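# Mount centrifuge rotor and knob, or tag expired rotor

## Task

The date is 29 August 2030. First read the rotor's use-by date on the card attached to the centrifuge. If that date has not passed, lower the rotor fully onto the centrifuge's drive, then thread the knob onto the top of the shaft until it sits down against the rotor and is firmly tightened. If the date has passed, do not mount the rotor: leave it standing where it is and place the HOLD block on top of it. In both cases the rotor must never be dropped.

## Robot and tools

Robot: two UR12e-type arms, left_arm and right_arm, each ending in a Robotiq 2F-85 two-finger gripper. Calibrated bases: left_arm at (-0.043, +0.498, 0) m, right_arm at (+0.011, -0.482, 0) m, each turned only slightly about z. A two-camera stand is fixed to the floor behind the arms. Loose objects may occasionally get nudged by something outside the robot.

Frames. Scene frame: origin at table-top height halfway between the nominal bases, +z up, +x out over the table, left_arm on the +y side (image left/right does not follow these names). Each arm's reported hand pose, velocities, Hand target and offsets use that arm's own base axes; rotations turn about the Hand target's position. Fixed cameras and the table use the scene frame. Gripper axes: fingers point along +z, they open and close along y, and a block extends about 10 cm toward the gripper's +x. end_effector_position is the point between the closed pads; fingertips reach roughly 19 mm past it closed, 6 mm open. Reported positions can be a few cm off, more at long reach.

Row layout (used by execute_actions and move): 18 numbers, all in [-1, 1], always both arms. First left_arm: dx, dy, dz, rx, ry, rz, then left_gripper position, force_limit, speed; then the same nine for right_arm / right_gripper. dx..rz are an offset, not a pose: measured from that arm's Hand target at the start of the action or move, along its base axes. Scale: 1.0 = 0.6 m for dx, dy, dz and 180 degrees for rx, ry, rz (a rotation vector). Every row counts from the same start, not from the row before; a later call counts from the new Hand target, so resending an offset moves further. All six pose numbers at 0 re-request the current Hand target. Gripper numbers are absolute commands: position +1 fully open (85 mm), about -0.8 pads touching, -1 close until blocked. force_limit and speed both default to +1; speed is roughly 20, 85, 150 mm/s at -1, 0, +1. Grip strength depends on both and on how far the fingers start from the object (about 30 to 245 N per pad). To leave a gripper unchanged, resend its previous three numbers; a 0 is a real command.

execute_actions(actions, cameras): actions is a list of up to 15 rows per action, each row one 1/30 s step; a short table repeats its last row to 15 steps. Each action is 0.5 s. Images come back only with an empty actions list or when cameras names them (["all"], a list of names, or []).

move(target, speed, blend, stop_force, zero, blocking, cameras): straight-line path of each gripper toward target, which is one 18-number row or up to 15 rows, all offsets from the same starting Hand targets. speed is m/s, 0.002 to 3.2, default 0.25 (turns up to twice that in rad/s); one value or one per target. blend in m rounds corners of a list; 0 stops at each. stop_force, 4 to 120 N, ends an arm's path when its wrist sensor feels that much push against the motion; unreliable while the gripper rotates, and omit it when backing away from a contact. zero (default true) rezeroes the sensor before the move. blocking=false returns after 0.5 s while motion continues (not allowed with stop_force). Moves do not avoid obstacles or the other arm; longest run 10 s. Keep paths away from an arm's own base.

wait(seconds 0 to 10), stop() to brake a running move, zoom_image(camera, region [x0,y0,x1,y1] pixels, at most 504x504) on the latest image, zero_wrist_force(arm), read_manual(section="licences"), finished_scene() which ends the scene permanently.

Cameras: cam_head_left, cam_head_right, cam_high, cam_low, cam_left_wrist, cam_right_wrist, each 896x504. Zoom on the card to read the date.

Results: per arm Hand target (last commanded pose after clipping, base for next offsets), end_effector_position in m and quat_wxyz, velocities (omitted when joint velocities read "within noise"), joint positions and torques, Wrist force/torque in the gripper's own axes plus a peak line, Tool commands, motor temperatures. object_status: 0 moving, 1 blocked while opening, 2 blocked while closing (a grip), 3 reached the request or pads met. position_measured is in counts: 3 open, ~78 = 60 mm, 130 = 40 mm, 180 = 20 mm, 230 pads touching. A move adds a "move:" line such as done, off_target, moving, held or fault, with limits=paced or limits=held. The controller clips commanded orientation to within 32 degrees of the current one per step; arms may settle short of the Hand target, so send the remaining gap as an offset.

Cautions: arms are stiff; pushing even slightly into a firm contact can trigger a fault stop (torque limits 293/293/133/48/48/48 N m; outside force near 150 N), which freezes that arm 10 s. Motors overheat from holding loads, stretched poses or unreachable targets (MOTOR HOT at 70 °C, brake at 85 °C). Do not collide the arms with each other, grip the other arm's fingers, slam or strike fixed or heavy things, drop parts or release moving ones, squeeze a part hard while it still rests on something, or let anything leave the table. The final state must hold after the robot lets go.

Each tool is called after "Request:" by a JSON object that holds its "name" and its "arguments".

## Session

I'll start by looking at the scene.

Request:
{"name": "execute_actions", "arguments": {"actions": []}}

Scene clock: 0.00 s.
left_arm: end_effector_position=(+0.5196, +0.0285, +0.3519) position_measured=3 object_status=3 end_effector_quat_wxyz=(-0.146, +0.945, +0.192, +0.221) | right_arm: end_effector_position=(+1.2469, -0.1216, +0.2645) position_measured=3 object_status=3 end_effector_quat_wxyz=(+0.050, +0.897, -0.304, +0.318)
Joint positions: left_arm=[-0.599 -2.059 2.305 -1.927 -1.045 2.171] | right_arm=[3.264 -2.367 -1.101 -0.681 1.216 -2.468]
Joint velocities: within noise
Joint torques (N m): no reading
Motor temperatures (°C): left_arm=[33 48 36 32 49 52] | right_arm=[38 41 31 42 41 43]
Wrist force (N): no reading
Wrist torque (N m): no reading
Wrist force, peak (N): no reading
Hand target: left_arm +0.5196, +0.0285, +0.3519; -0.146, +0.945, +0.192, +0.221 | right_arm +1.2469, -0.1216, +0.2645; +0.050, +0.897, -0.304, +0.318
Tool commands: left_gripper/position=+1.0 left_gripper/force_limit=+1.0 left_gripper/speed=+1.0 right_gripper/position=+1.0 right_gripper/force_limit=+1.0 right_gripper/speed=+1.0

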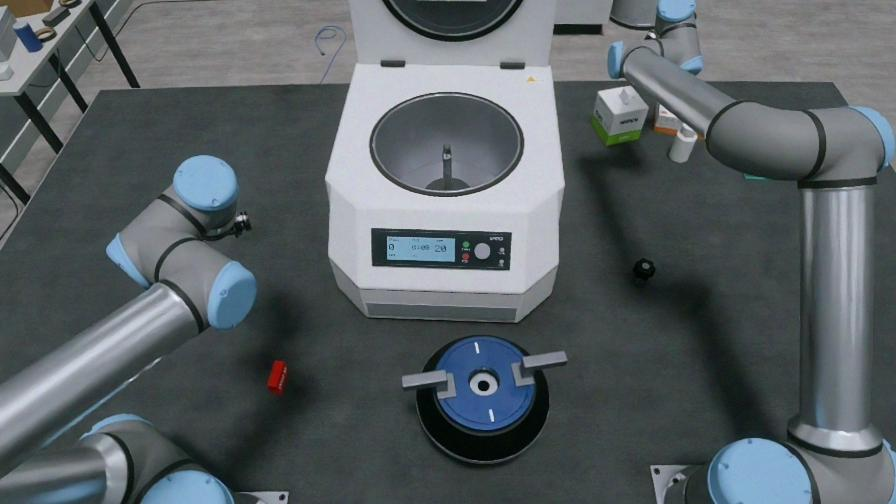

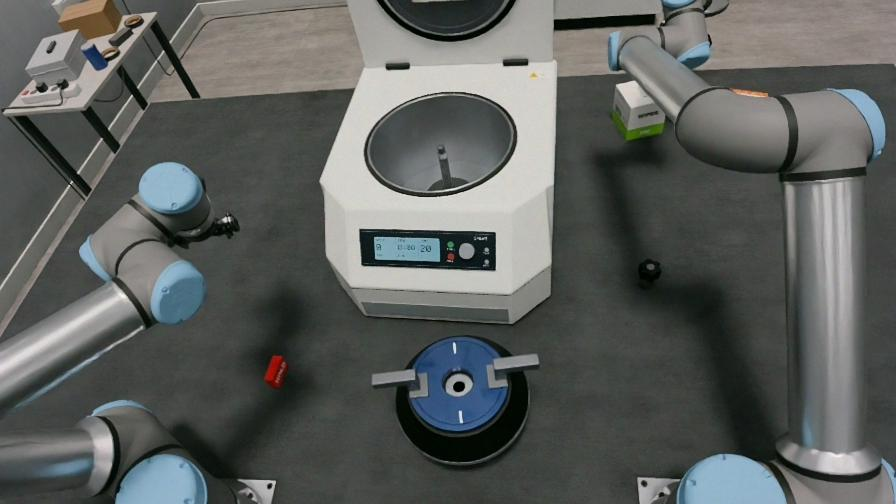

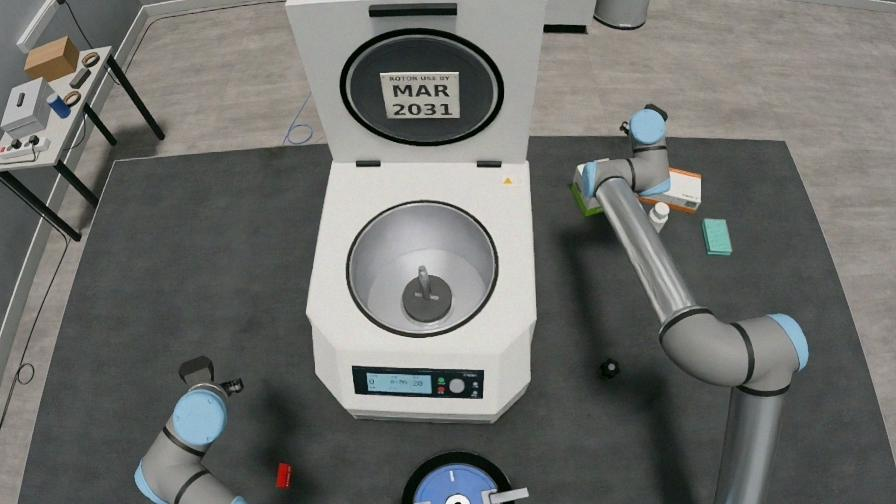

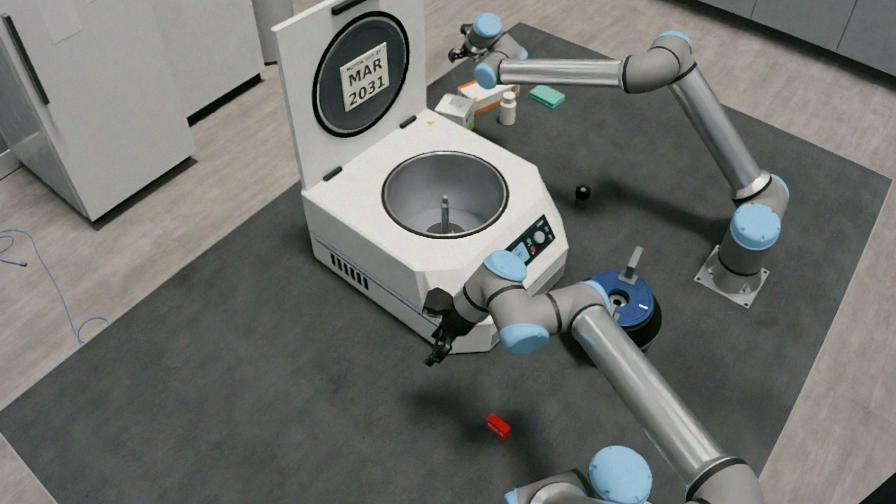

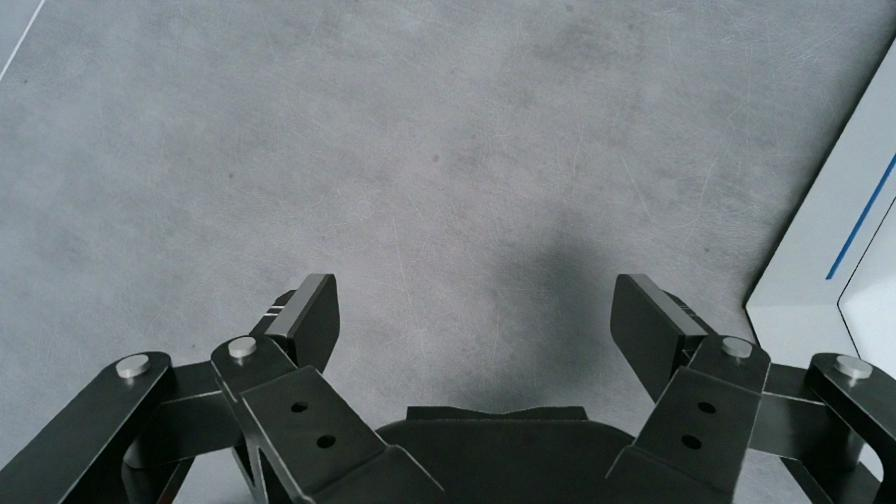

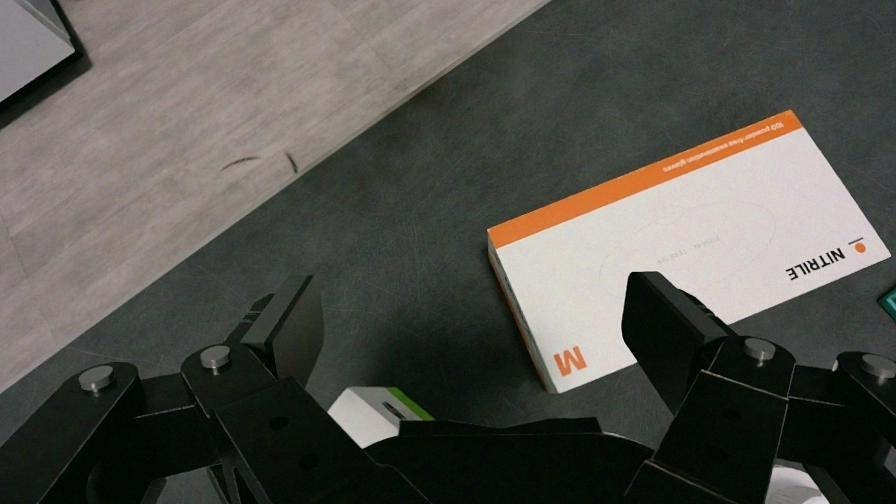

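Request:
{"name": "zoom_image", "arguments": {"camera": "cam_high", "region": [330, 30, 520, 150]}}

Request:
{"name": "zoom_image", "arguments": {"camera": "cam_low", "region": [300, 20, 430, 130]}}

Request:
{"name": "zoom_image", "arguments": {"camera": "cam_head_left", "region": [380, 320, 600, 480]}}

Request:
{"name": "zoom_image", "arguments": {"camera": "cam_head_right", "region": [350, 320, 570, 480]}}

Request:
{"name": "zoom_image", "arguments": {"camera": "cam_head_left", "region": [350, 80, 550, 210]}}

Request:
{"name": "zoom_image", "arguments": {"camera": "cam_head_left", "region": [600, 230, 690, 310]}}

Scaled by 2.653 from the camera's 896x504 image, which has a finer 1280x720 frame.

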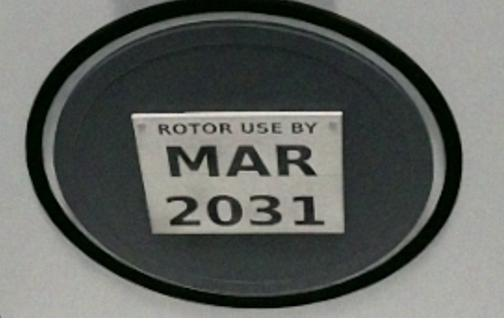

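Scaled by 3.877 from the camera's 896x504 image, which has a finer 1280x720 frame.

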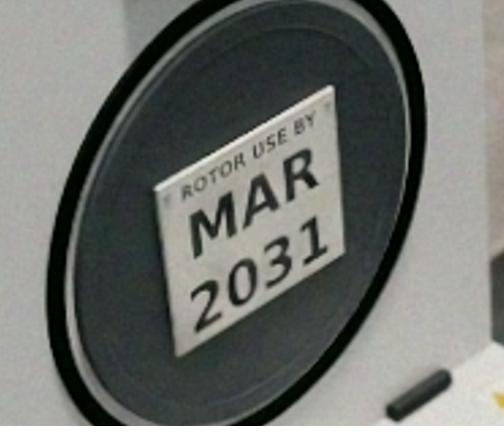

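Scaled by 2.291 from the camera's 896x504 image, which has a finer 1280x720 frame.

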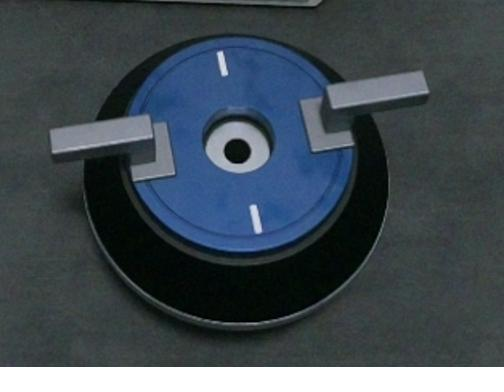

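Scaled by 2.291 from the camera's 896x504 image, which has a finer 1280x720 frame.

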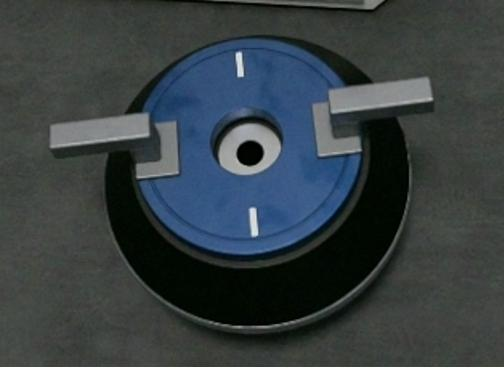

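Scaled by 2.520 from the camera's 896x504 image, which has a finer 1280x720 frame.

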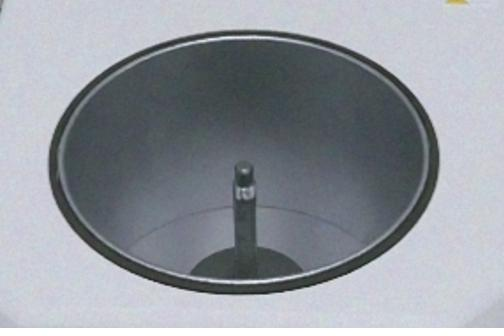

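Scaled by 5.600 from the camera's 896x504 image, which has a finer 1280x720 frame.

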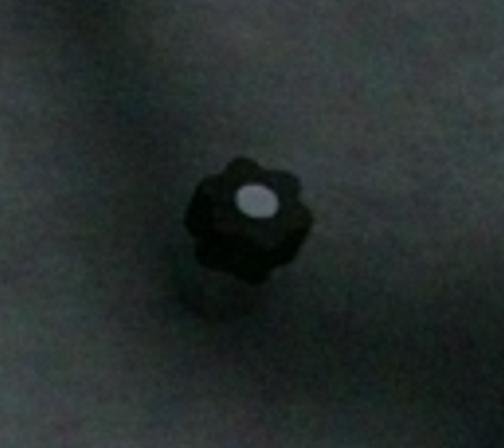

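Request:
{"name": "zoom_image", "arguments": {"camera": "cam_high", "region": [340, 195, 510, 345]}}

Request:
{"name": "zoom_image", "arguments": {"camera": "cam_high", "region": [395, 255, 460, 330]}}

Request:
{"name": "zoom_image", "arguments": {"camera": "cam_low", "region": [375, 140, 520, 245]}}

Request:
{"name": "zoom_image", "arguments": {"camera": "cam_low", "region": [540, 230, 680, 370]}}

Request:
{"name": "zoom_image", "arguments": {"camera": "cam_high", "region": [390, 440, 540, 504]}}

Request:
{"name": "zoom_image", "arguments": {"camera": "cam_head_right", "region": [340, 80, 540, 210]}}

Scaled by 2.965 from the camera's 896x504 image, which has a finer 1280x720 frame.

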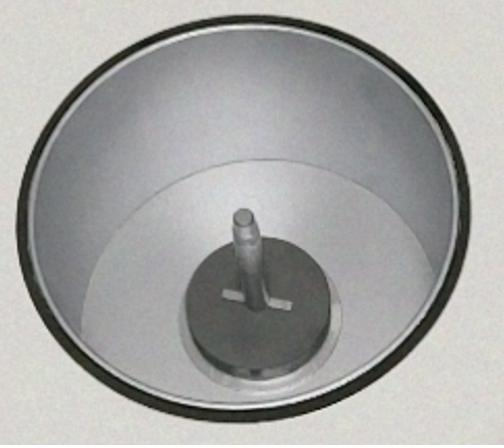

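Scaled by 6.720 from the camera's 896x504 image, which has a finer 1280x720 frame.

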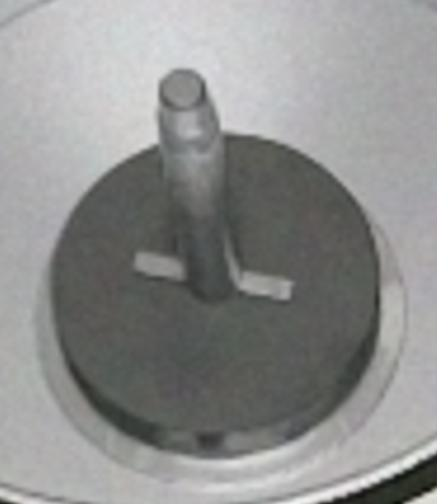

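Scaled by 3.476 from the camera's 896x504 image, which has a finer 1280x720 frame.

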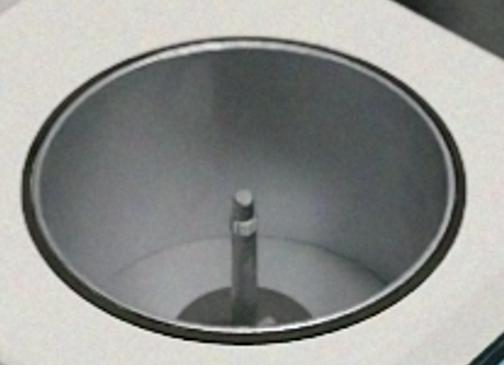

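Scaled by 3.600 from the camera's 896x504 image, which has a finer 1280x720 frame.

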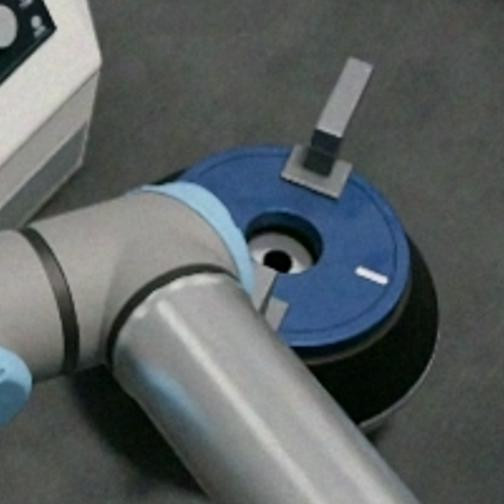

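Scaled by 3.360 from the camera's 896x504 image, which has a finer 1280x720 frame.

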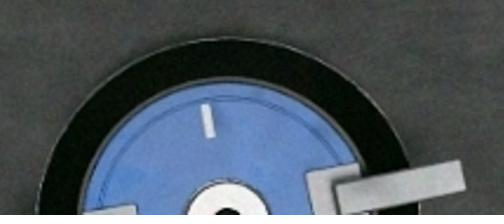

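Scaled by 2.520 from the camera's 896x504 image, which has a finer 1280x720 frame.

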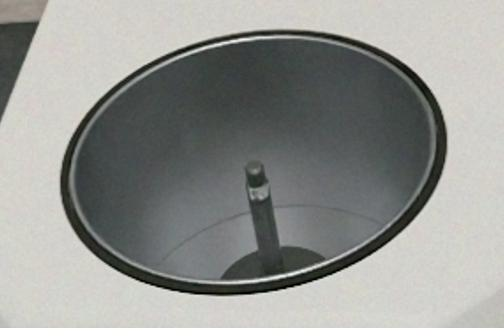

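Request:
{"name": "move", "arguments": {"target": [-0.4537, -0.661, 0.1635, -0.1815, 0.0246, 0.4043, 1, 1, 1, -0.5, 0.6333, 0.5, -0.0023, 0.1021, 0.1998, 1, 1, 1], "speed": 0.5, "cameras": ["cam_left_wrist", "cam_head_left"]}}

Scene clock: 31.63 s.
left_arm: end_effector_position=(+0.2474, -0.3680, +0.4500) position_measured=3 object_status=3 end_effector_quat_wxyz=(+0.000, +0.658, +0.753, +0.000) | right_arm: end_effector_position=(+0.9470, +0.2583, +0.5645) position_measured=3 object_status=3 end_effector_quat_wxyz=(+0.000, +0.985, -0.001, +0.174)
Joint positions: left_arm=[-1.383 -2.052 2.035 -1.554 -1.57 0.054] | right_arm=[3.634 -1.879 -1.21 -1.313 1.407 -2.672]
Joint torques (N m): left_arm=[-17.81 8.06 -59.99 -7.22 2.6 -2.36] | right_arm=[11.31 96.92 62.55 2.07 2.42 -4.68]
Wrist force (N): left_arm=[0.5 0.0 -0.6] | right_arm=[0.4 -0.1 -0.3]
Wrist torque (N m): left_arm=[0.09 0.11 0.02] | right_arm=[-0.08 -0.19 0.21]
Wrist force, peak (N): left_arm=[-0.9 -1.6 -1.0] | right_arm=[1.0 1.2 3.0]
Hand target: left_arm +0.2474, -0.3681, +0.4500; +0.000, +0.658, +0.753, +0.000 | right_arm +0.9469, +0.2584, +0.5645; +0.000, +0.985, -0.001, +0.174
Off the commanded pose: left_arm 0.000 m, 0 deg | right_arm 0.000 m, 0 deg.
move: done
camera_calibration:
cam_left_wrist: T_world_to_cam=[[0.993348, 0.115032, -0.00525598, -0.19103], [0.108961, -0.924196, 0.366047, -0.513886], [0.0372495, -0.364184, -0.930582, 0.400844], [0, 0, 0, 1]] pos_world=[0.230821, -0.306975, 0.56012]
Images, in order (width x height): cam_head_left 896x504, cam_left_wrist 896x504.

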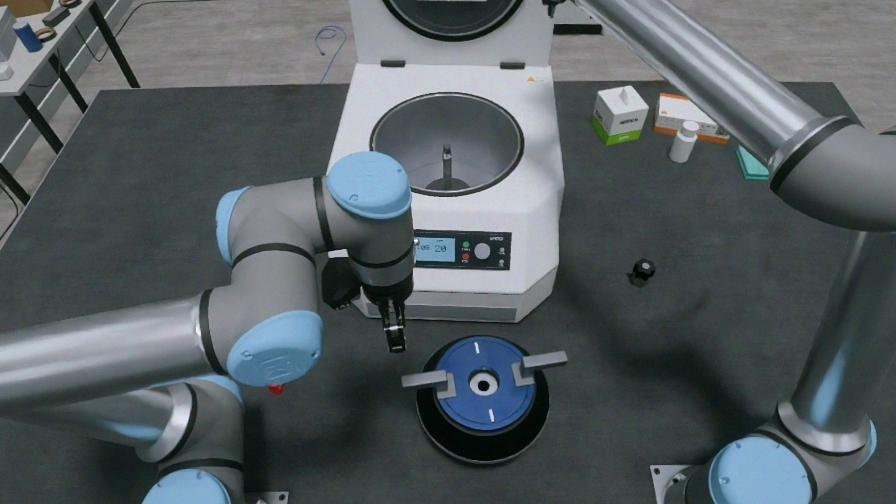

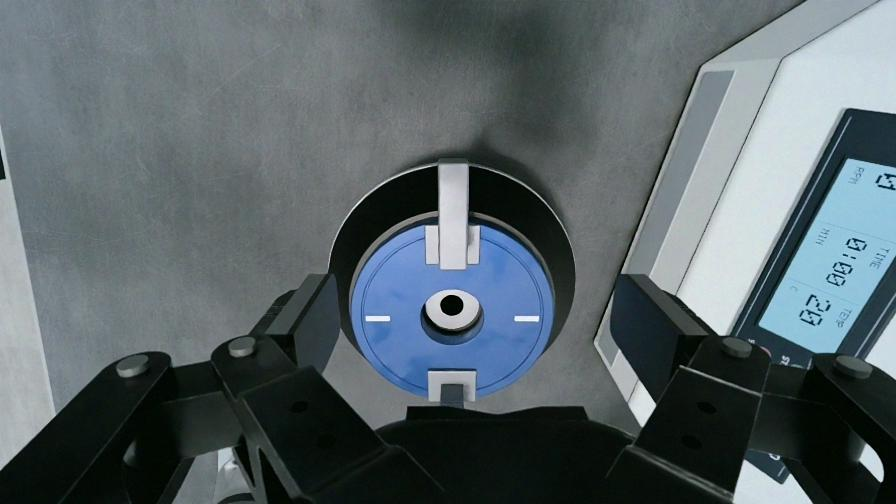

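Request:
{"name": "zoom_image", "arguments": {"camera": "cam_left_wrist", "region": [320, 150, 590, 420]}}

Request:
{"name": "move", "arguments": {"target": [0, 0, 0, 0, 0, 0, 1, 1, 1, -0.272, 0.4692, -0.2408, 0, 0, 0, 1, 1, 1], "speed": 0.5, "cameras": ["cam_right_wrist", "cam_high"]}}

Scaled by 1.867 from the camera's 896x504 image, which has a finer 1280x720 frame.

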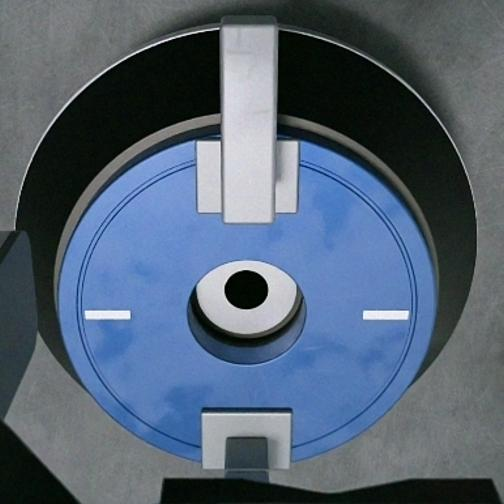

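Scene clock: 33.77 s.
left_arm: end_effector_position=(+0.2474, -0.3681, +0.4500) position_measured=3 object_status=3 end_effector_quat_wxyz=(+0.000, +0.658, +0.753, +0.000) | right_arm: end_effector_position=(+0.7838, +0.5397, +0.4201) position_measured=3 object_status=3 end_effector_quat_wxyz=(+0.000, +0.985, -0.001, +0.174)
Joint positions: left_arm=[-1.383 -2.052 2.035 -1.554 -1.57 0.054] | right_arm=[4.009 -1.865 -1.466 -1.151 1.306 -2.303]
Joint torques (N m): left_arm=[-21.3 6.2 -59.52 -7.11 2.77 -2.52] | right_arm=[10.38 69.96 47.93 9.1 -4.95 3.28]
Wrist force (N): left_arm=[0.6 -0.1 -0.6] | right_arm=[0.1 0.4 -0.2]
Wrist torque (N m): left_arm=[0.07 0.09 0.01] | right_arm=[-0.04 -0.18 -0.06]
Wrist force, peak (N): left_arm=[0.7 -0.3 -0.9] | right_arm=[2.2 3.0 -1.2]
Hand target: left_arm +0.2474, -0.3681, +0.4500; +0.000, +0.658, +0.753, +0.000 | right_arm +0.7837, +0.5399, +0.4200; +0.000, +0.985, -0.001, +0.174
Off the commanded pose: left_arm 0.000 m, 0 deg | right_arm 0.000 m, 0 deg.
move: done
camera_calibration:
cam_right_wrist: T_world_to_cam=[[-0.0266629, -0.999451, 0.019657, 0.554296], [-0.999628, 0.0267714, 0.00527845, 0.78728], [-0.0058018, -0.0195089, -0.999793, 0.561253], [0, 0, 0, 1]] pos_world=[0.805022, 0.543865, 0.546085]
Images, in order (width x height): cam_high 896x504, cam_right_wrist 896x504.

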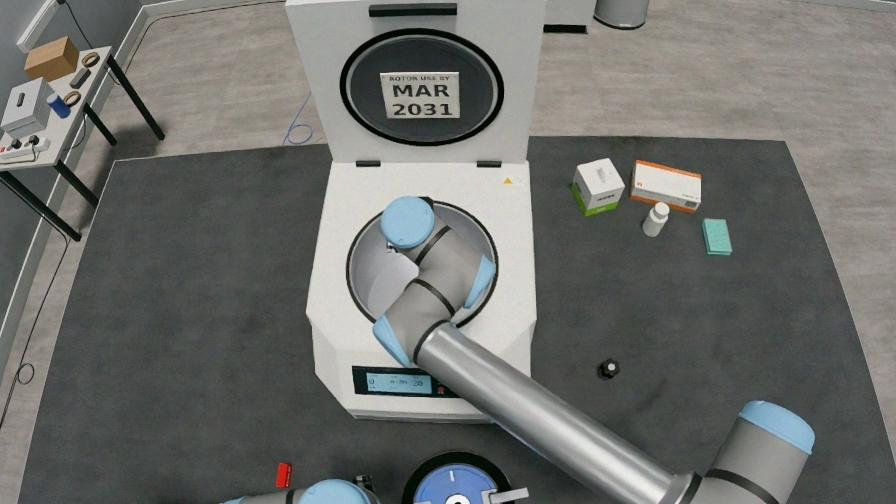

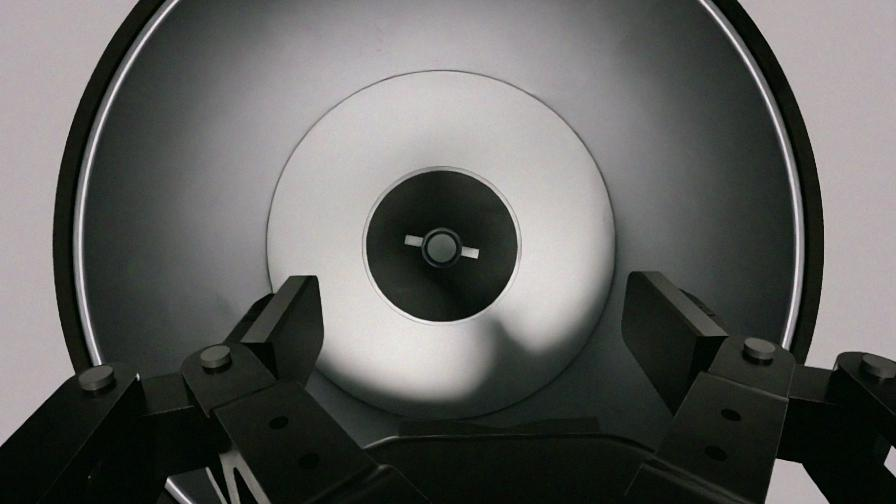

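Request:
{"name": "zoom_image", "arguments": {"camera": "cam_right_wrist", "region": [360, 165, 525, 330]}}

Request:
{"name": "zoom_image", "arguments": {"camera": "cam_right_wrist", "region": [395, 205, 490, 290]}}

Scaled by 3.055 from the camera's 896x504 image, which has a finer 1280x720 frame.

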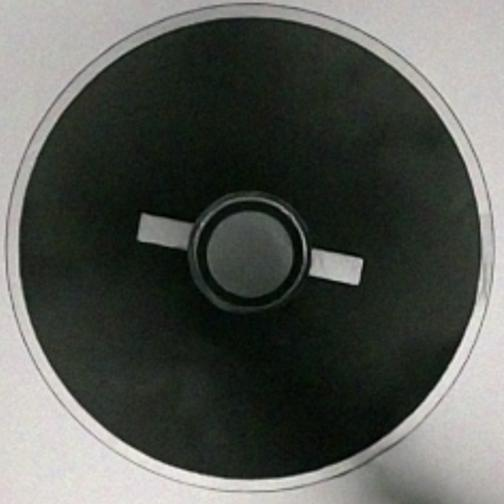

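Scaled by 5.305 from the camera's 896x504 image, which has a finer 1280x720 frame.

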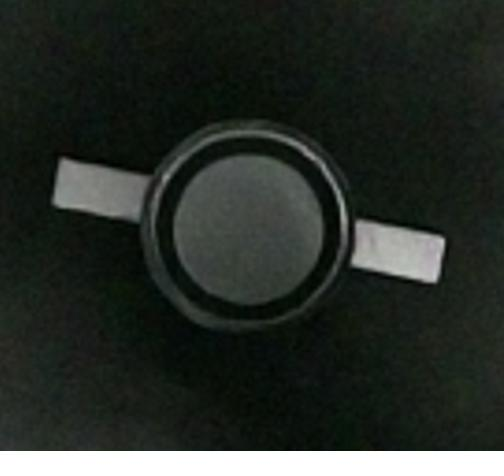

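Request:
{"name": "move", "arguments": {"target": [0, 0, 0, 0, 0, 0, 1, 1, 1, 0.0313, 0.006, -0.1333, 0, 0.1111, 0, 0.1, -1, 0], "speed": 0.25, "cameras": ["cam_right_wrist"]}}

Scene clock: 40.47 s.
left_arm: end_effector_position=(+0.2474, -0.3681, +0.4500) position_measured=3 object_status=3 end_effector_quat_wxyz=(+0.000, +0.658, +0.753, +0.000) | right_arm: end_effector_position=(+0.8025, +0.5435, +0.3401) position_measured=117 object_status=3 end_effector_quat_wxyz=(+0.001, +1.000, -0.001, +0.000)
Joint positions: left_arm=[-1.383 -2.052 2.035 -1.554 -1.57 0.054] | right_arm=[3.918 -2.031 -1.297 -1.385 1.569 -2.363]
Joint torques (N m): left_arm=[-20.9 2.65 -57.47 -6.85 2.81 -2.32] | right_arm=[-10.71 82.71 60.74 1.64 3.41 -4.92]
Wrist force (N): left_arm=[0.3 -0.1 -0.4] | right_arm=[-0.1 0.6 -0.2]
Wrist torque (N m): left_arm=[0.08 0.14 0.02] | right_arm=[-0.07 -0.22 0.35]
Wrist force, peak (N): left_arm=[0.7 -0.3 -1.0] | right_arm=[0.9 0.8 1.2]
Hand target: left_arm +0.2474, -0.3681, +0.4500; +0.000, +0.658, +0.753, +0.000 | right_arm +0.8025, +0.5435, +0.3400; +0.001, +1.000, -0.001, +0.000
Off the commanded pose: left_arm 0.000 m, 0 deg | right_arm 0.000 m, 0 deg.
move: done
camera_calibration:
cam_right_wrist: T_world_to_cam=[[-0.0183377, -0.999451, 0.0275877, 0.550688], [-0.937603, 0.0267721, 0.346675, 0.640382], [-0.347223, -0.0195091, -0.93758, 0.734217], [0, 0, 0, 1]] pos_world=[0.86546, 0.547565, 0.45119]
Images, in order (width x height): cam_right_wrist 896x504.

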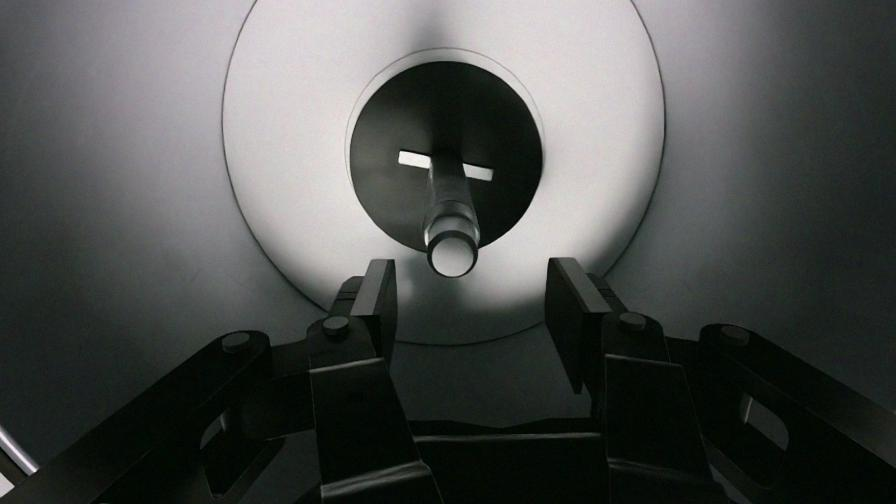

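Request:
{"name": "zoom_image", "arguments": {"camera": "cam_right_wrist", "region": [330, 140, 610, 400]}}

Scaled by 1.800 from the camera's 896x504 image, which has a finer 1280x720 frame.

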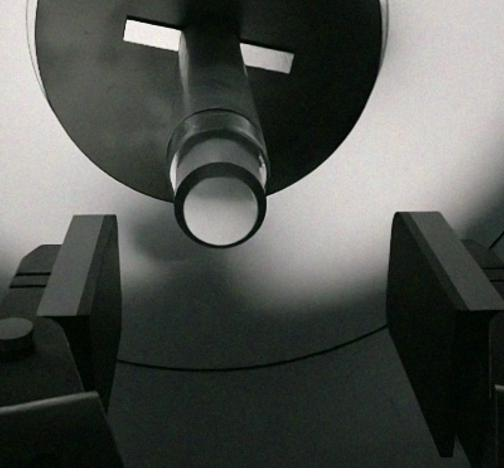

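Request:
{"name": "move", "arguments": {"target": [[0, 0, 0, 0, 0, 0, 1, 1, 1, -0.0058, 0.007, -0.1583, 0, 0, 0, 0.1, -1, 0], [0, 0, 0, 0, 0, 0, 1, 1, 1, -0.0058, 0.007, -0.1583, 0, 0, 0, -1, -1, -1]], "speed": 0.15, "cameras": ["cam_right_wrist"]}}

Scene clock: 47.83 s.
left_arm: end_effector_position=(+0.2474, -0.3681, +0.4500) position_measured=3 object_status=3 end_effector_quat_wxyz=(+0.000, +0.658, +0.753, +0.000) | right_arm: end_effector_position=(+0.7990, +0.5479, +0.2450) position_measured=171 object_status=0 end_effector_quat_wxyz=(+0.000, +1.000, -0.001, +0.000)
Joint positions: left_arm=[-1.383 -2.052 2.035 -1.554 -1.57 0.054] | right_arm=[3.924 -2.071 -1.408 -1.233 1.569 -2.358]
Joint torques (N m): left_arm=[-21.88 -0.9 -55.65 -6.37 2.8 -2.23] | right_arm=[-21.71 92.89 45.37 -2.74 -3.81 3.31]
Wrist force (N): left_arm=[0.5 0.0 -0.5] | right_arm=[4.3 -26.5 1.4]
Wrist torque (N m): left_arm=[0.08 0.11 0.01] | right_arm=[0.06 -0.23 0.12]
Wrist force, peak (N): left_arm=[0.5 -0.2 -1.2] | right_arm=[4.9 -27.9 3.2]
Hand target: left_arm +0.2474, -0.3681, +0.4500; +0.000, +0.658, +0.753, +0.000 | right_arm +0.7990, +0.5477, +0.2451; +0.001, +1.000, -0.001, +0.000
Off the commanded pose: left_arm 0.000 m, 0 deg | right_arm 0.000 m, 0 deg.
move: done
camera_calibration:
cam_right_wrist: T_world_to_cam=[[-0.0181494, -0.999457, 0.0275164, 0.557509], [-0.937607, 0.0265708, 0.346679, 0.670031], [-0.347222, -0.0195076, -0.93758, 0.644015], [0, 0, 0, 1]] pos_world=[0.861961, 0.551966, 0.356189]
Images, in order (width x height): cam_right_wrist 896x504.

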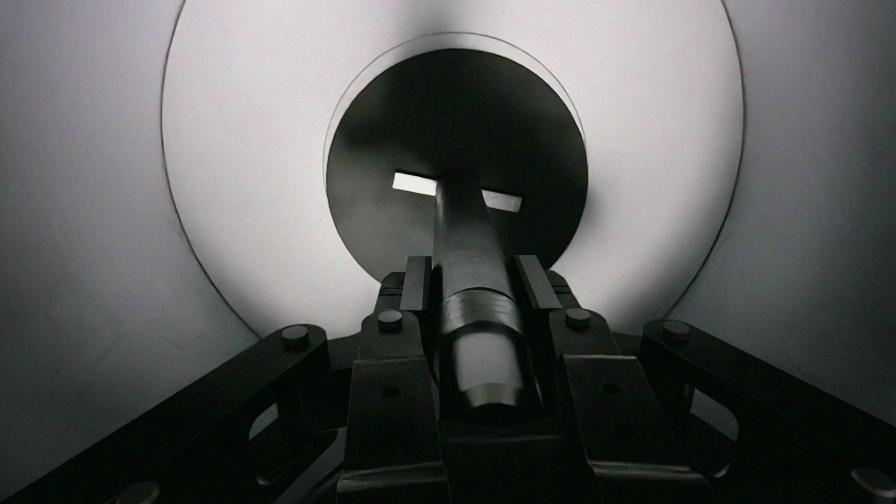

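Request:
{"name": "move", "arguments": {"target": [0, 0, 0, 0, 0, 0, 1, 1, 1, 0, 0.0025, 0, 0, 0, 0, -1, -1, -1], "speed": 0.1}}

Scene clock: 49.27 s.
left_arm: end_effector_position=(+0.2474, -0.3681, +0.4500) position_measured=3 object_status=3 end_effector_quat_wxyz=(+0.000, +0.658, +0.753, +0.000) | right_arm: end_effector_position=(+0.7991, +0.5490, +0.2451) position_measured=171 object_status=2 end_effector_quat_wxyz=(+0.001, +1.000, -0.001, +0.000)
Joint positions: left_arm=[-1.383 -2.052 2.035 -1.554 -1.57 0.054] | right_arm=[3.925 -2.072 -1.406 -1.234 1.569 -2.356]
Joint torques (N m): left_arm=[-21.63 -3.67 -54.24 -6.12 2.88 -2.34] | right_arm=[18.43 72.91 60.41 6.08 -3.62 3.28]
Wrist force (N): left_arm=[0.8 -0.3 -0.6] | right_arm=[-9.1 14.3 -10.0]
Wrist torque (N m): left_arm=[0.05 0.07 0.01] | right_arm=[0.15 -0.22 0.20]
Wrist force, peak (N): left_arm=[0.6 -0.6 -0.9] | right_arm=[4.9 -27.6 4.0]
Hand target: left_arm +0.2474, -0.3681, +0.4500; +0.000, +0.658, +0.753, +0.000 | right_arm +0.7990, +0.5492, +0.2451; +0.001, +1.000, -0.001, +0.000
Off the commanded pose: left_arm 0.000 m, 0 deg | right_arm 0.000 m, 0 deg.
move: done

Request:
{"name": "move", "arguments": {"target": [0, 0, 0, 0, 0, 0, 1, 1, 1, 0, -0.0008, 0, 0, 0, -0.0667, -1, -1, -1], "speed": 0.15, "cameras": ["cam_right_wrist"]}}

Scene clock: 51.13 s.
left_arm: end_effector_position=(+0.2474, -0.3681, +0.4500) position_measured=3 object_status=3 end_effector_quat_wxyz=(+0.000, +0.658, +0.753, +0.000) | right_arm: end_effector_position=(+0.7990, +0.5487, +0.2450) position_measured=171 object_status=2 end_effector_quat_wxyz=(+0.001, +0.994, -0.106, +0.000)
Joint positions: left_arm=[-1.383 -2.052 2.035 -1.554 -1.57 0.054] | right_arm=[3.924 -2.072 -1.407 -1.234 1.57 -2.147]
Joint torques (N m): left_arm=[-21.75 -4.81 -54.19 -6.18 2.88 -2.26] | right_arm=[-8.67 106.29 37.86 -0.57 -3.58 3.01]
Wrist force (N): left_arm=[0.5 -0.3 -0.8] | right_arm=[7.1 -9.6 -1.9]
Wrist torque (N m): left_arm=[0.05 0.10 0.01] | right_arm=[-0.09 -0.27 0.09]
Wrist force, peak (N): left_arm=[1.0 -0.1 -1.0] | right_arm=[-8.6 19.7 -10.9]
Hand target: left_arm +0.2474, -0.3681, +0.4500; +0.000, +0.658, +0.753, +0.000 | right_arm +0.7990, +0.5487, +0.2451; +0.001, +0.994, -0.106, +0.000
Off the commanded pose: left_arm 0.000 m, 0 deg | right_arm 0.000 m, 0 deg.
move: done
camera_calibration:
cam_right_wrist: T_world_to_cam=[[-0.225622, -0.973825, 0.0275666, 0.710143], [-0.91151, 0.221003, 0.346853, 0.542473], [-0.343867, 0.0531304, -0.937514, 0.60151], [0, 0, 0, 1]] pos_world=[0.861532, 0.539709, 0.356189]
Images, in order (width x height): cam_right_wrist 896x504.

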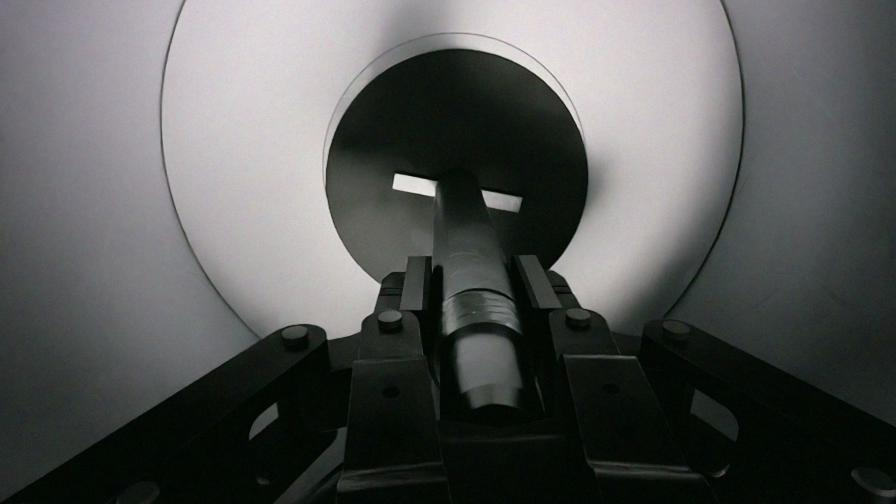

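Request:
{"name": "move", "arguments": {"target": [0, 0, 0, 0, 0, 0, 1, 1, 1, 0.0033, -0.0002, 0, 0, 0, -0.3089, -1, -1, -1], "speed": 0.25, "cameras": ["cam_right_wrist"]}}

Scene clock: 56.70 s.
left_arm: end_effector_position=(+0.2474, -0.3681, +0.4500) position_measured=3 object_status=3 end_effector_quat_wxyz=(+0.000, +0.658, +0.753, +0.000) | right_arm: end_effector_position=(+0.8010, +0.5485, +0.2451) position_measured=171 object_status=2 end_effector_quat_wxyz=(+0.001, +0.830, -0.557, +0.000)
Joint positions: left_arm=[-1.383 -2.052 2.035 -1.554 -1.57 0.054] | right_arm=[3.922 -2.075 -1.402 -1.237 1.571 -1.179]
Joint torques (N m): left_arm=[-20.7 -10.67 -51.98 -5.84 2.94 -2.35] | right_arm=[-1.33 78 56.81 2.27 -8.37 3.14]
Wrist force (N): left_arm=[0.4 -0.4 -0.6] | right_arm=[-11.3 10.0 -7.1]
Wrist torque (N m): left_arm=[0.04 0.13 0.01] | right_arm=[-0.01 -0.18 0.15]
Wrist force, peak (N): left_arm=[0.8 0.1 -1.0] | right_arm=[-13.3 -18.7 3.6]
Hand target: left_arm +0.2474, -0.3681, +0.4500; +0.000, +0.658, +0.753, +0.000 | right_arm +0.8010, +0.5486, +0.2451; +0.001, +0.830, -0.557, +0.000
Off the commanded pose: left_arm 0.000 m, 0 deg | right_arm 0.000 m, 0 deg.
move: done
camera_calibration:
cam_right_wrist: T_world_to_cam=[[-0.931029, -0.363894, 0.0276798, 0.940873], [-0.332468, 0.87701, 0.346869, -0.279358], [-0.150499, 0.313743, -0.937505, 0.304353], [0, 0, 0, 1]] pos_world=[0.828907, 0.49189, 0.35619]
Images, in order (width x height): cam_right_wrist 896x504.

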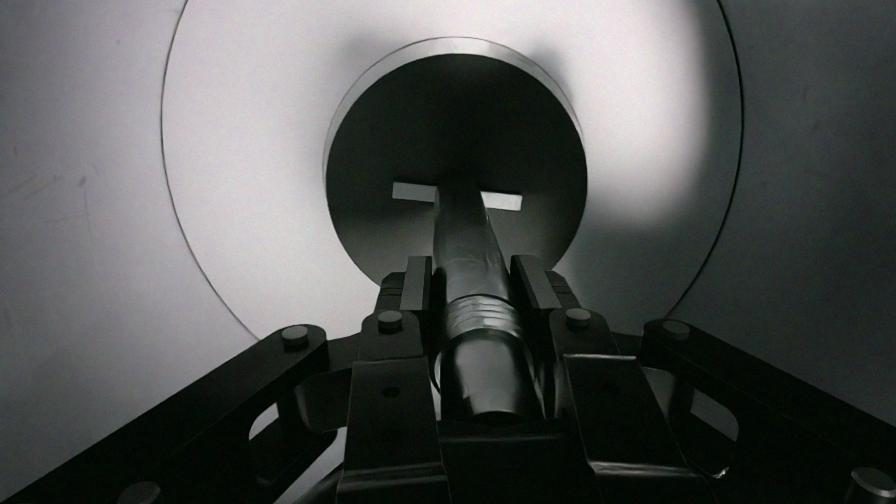

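Request:
{"name": "move", "arguments": {"target": [0, 0, 0, 0, 0, 0, 1, 1, 1, -0.0005, -0.0002, 0, 0, 0, -0.0244, -1, -1, -1], "speed": 0.1, "cameras": ["cam_right_wrist"]}}

Request:
{"name": "zoom_image", "arguments": {"camera": "cam_right_wrist", "region": [320, 30, 600, 290]}}

Scene clock: 58.53 s.
left_arm: end_effector_position=(+0.2474, -0.3681, +0.4500) position_measured=3 object_status=3 end_effector_quat_wxyz=(+0.000, +0.658, +0.753, +0.000) | right_arm: end_effector_position=(+0.8007, +0.5485, +0.2450) position_measured=171 object_status=2 end_effector_quat_wxyz=(+0.001, +0.808, -0.589, +0.000)
Joint positions: left_arm=[-1.383 -2.052 2.035 -1.554 -1.57 0.054] | right_arm=[3.923 -2.074 -1.403 -1.237 1.571 -1.102]
Joint torques (N m): left_arm=[-21.09 -12.17 -51.07 -5.67 2.83 -2.33] | right_arm=[4.42 104.09 35.9 4.69 -0.19 3.39]
Wrist force (N): left_arm=[0.7 -0.3 -0.7] | right_arm=[-9.5 -6.5 -5.5]
Wrist torque (N m): left_arm=[0.04 0.07 0.01] | right_arm=[-0.04 -0.24 0.13]
Wrist force, peak (N): left_arm=[0.9 0.0 -0.8] | right_arm=[-11.3 10.4 -7.2]
Hand target: left_arm +0.2474, -0.3681, +0.4500; +0.000, +0.658, +0.753, +0.000 | right_arm +0.8007, +0.5485, +0.2451; +0.001, +0.808, -0.589, +0.000
Off the commanded pose: left_arm 0.000 m, 0 deg | right_arm 0.000 m, 0 deg.
move: done
camera_calibration:
cam_right_wrist: T_world_to_cam=[[-0.956138, -0.291617, 0.0275736, 0.921015], [-0.264452, 0.899867, 0.346848, -0.346386], [-0.125959, 0.324343, -0.937516, 0.278866], [0, 0, 0, 1]] pos_world=[0.82414, 0.489837, 0.356189]
Images, in order (width x height): cam_right_wrist 896x504.

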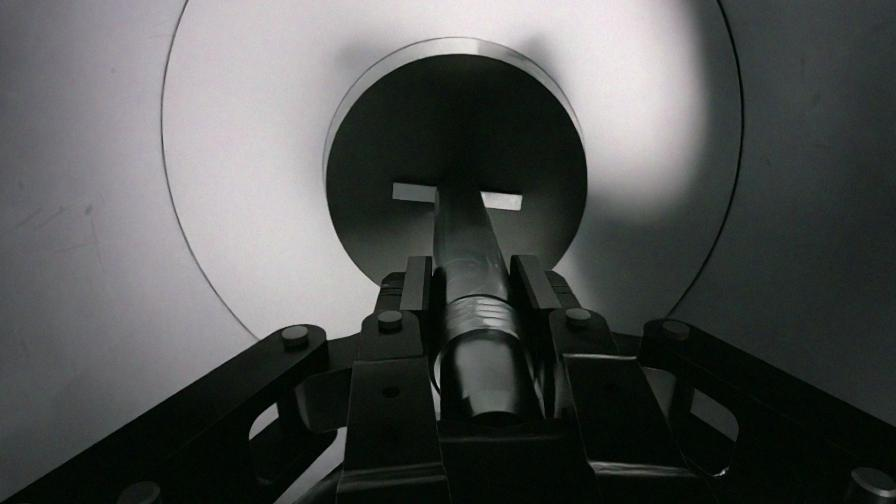

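Scaled by 1.800 from the camera's 896x504 image, which has a finer 1280x720 frame.

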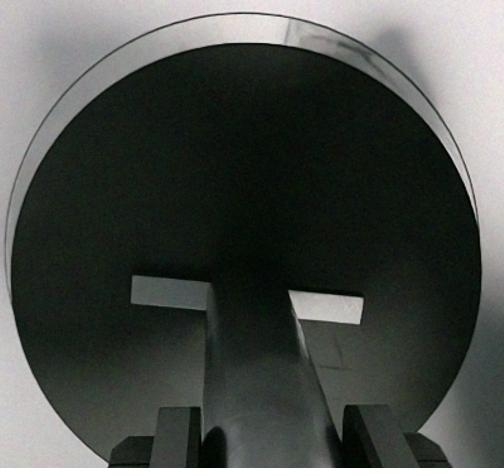

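Request:
{"name": "move", "arguments": {"target": [0, 0, 0, 0, 0, 0, 1, 1, 1, 0.0003, 0.0002, 0, 0, 0, -0.0167, -1, -1, -1], "speed": 0.1, "cameras": ["cam_right_wrist"]}}

Request:
{"name": "zoom_image", "arguments": {"camera": "cam_right_wrist", "region": [320, 30, 600, 290]}}

Scene clock: 60.57 s.
left_arm: end_effector_position=(+0.2474, -0.3681, +0.4500) position_measured=3 object_status=3 end_effector_quat_wxyz=(+0.000, +0.658, +0.753, +0.000) | right_arm: end_effector_position=(+0.8009, +0.5486, +0.2451) position_measured=171 object_status=2 end_effector_quat_wxyz=(+0.001, +0.793, -0.610, +0.000)
Joint positions: left_arm=[-1.383 -2.052 2.035 -1.554 -1.57 0.054] | right_arm=[3.923 -2.075 -1.402 -1.237 1.571 -1.05]
Joint torques (N m): left_arm=[-22.24 -14.28 -50.4 -5.49 3.08 -2.09] | right_arm=[-9.65 81.21 55.83 0.86 0.31 3.35]
Wrist force (N): left_arm=[0.4 -0.2 -0.2] | right_arm=[-5.7 1.9 -3.4]
Wrist torque (N m): left_arm=[0.06 0.12 0.01] | right_arm=[0.02 -0.04 0.11]
Wrist force, peak (N): left_arm=[0.9 0.0 -0.7] | right_arm=[-9.8 -8.0 -4.8]
Hand target: left_arm +0.2474, -0.3681, +0.4500; +0.000, +0.658, +0.753, +0.000 | right_arm +0.8009, +0.5486, +0.2451; +0.001, +0.793, -0.610, +0.000
Off the commanded pose: left_arm 0.000 m, 0 deg | right_arm 0.000 m, 0 deg.
move: done
camera_calibration:
cam_right_wrist: T_world_to_cam=[[-0.970103, -0.241117, 0.0276357, 0.904636], [-0.216914, 0.912483, 0.346876, -0.391469], [-0.108855, 0.330511, -0.937504, 0.261757], [0, 0, 0, 1]] pos_world=[0.821169, 0.488818, 0.35619]
Images, in order (width x height): cam_right_wrist 896x504.

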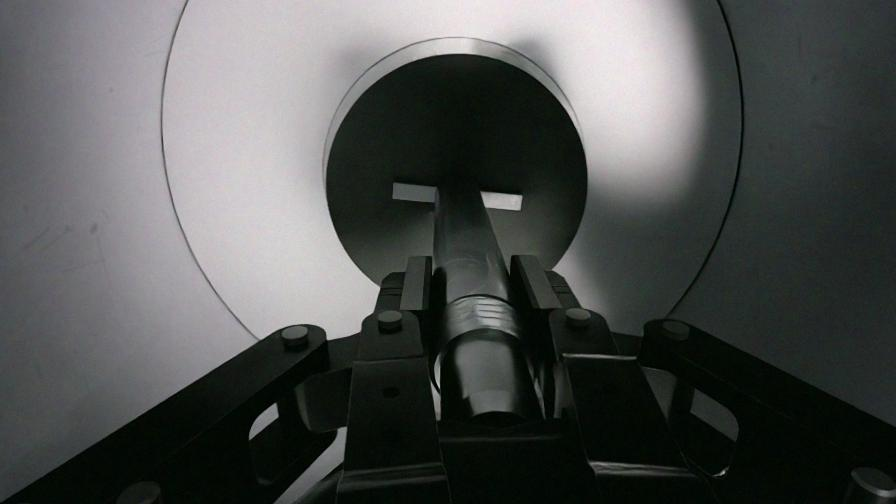

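Scaled by 1.800 from the camera's 896x504 image, which has a finer 1280x720 frame.

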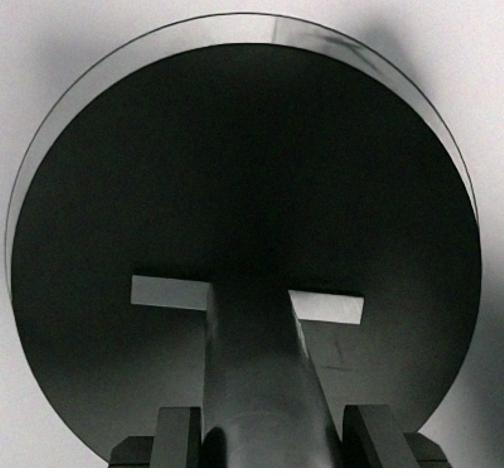

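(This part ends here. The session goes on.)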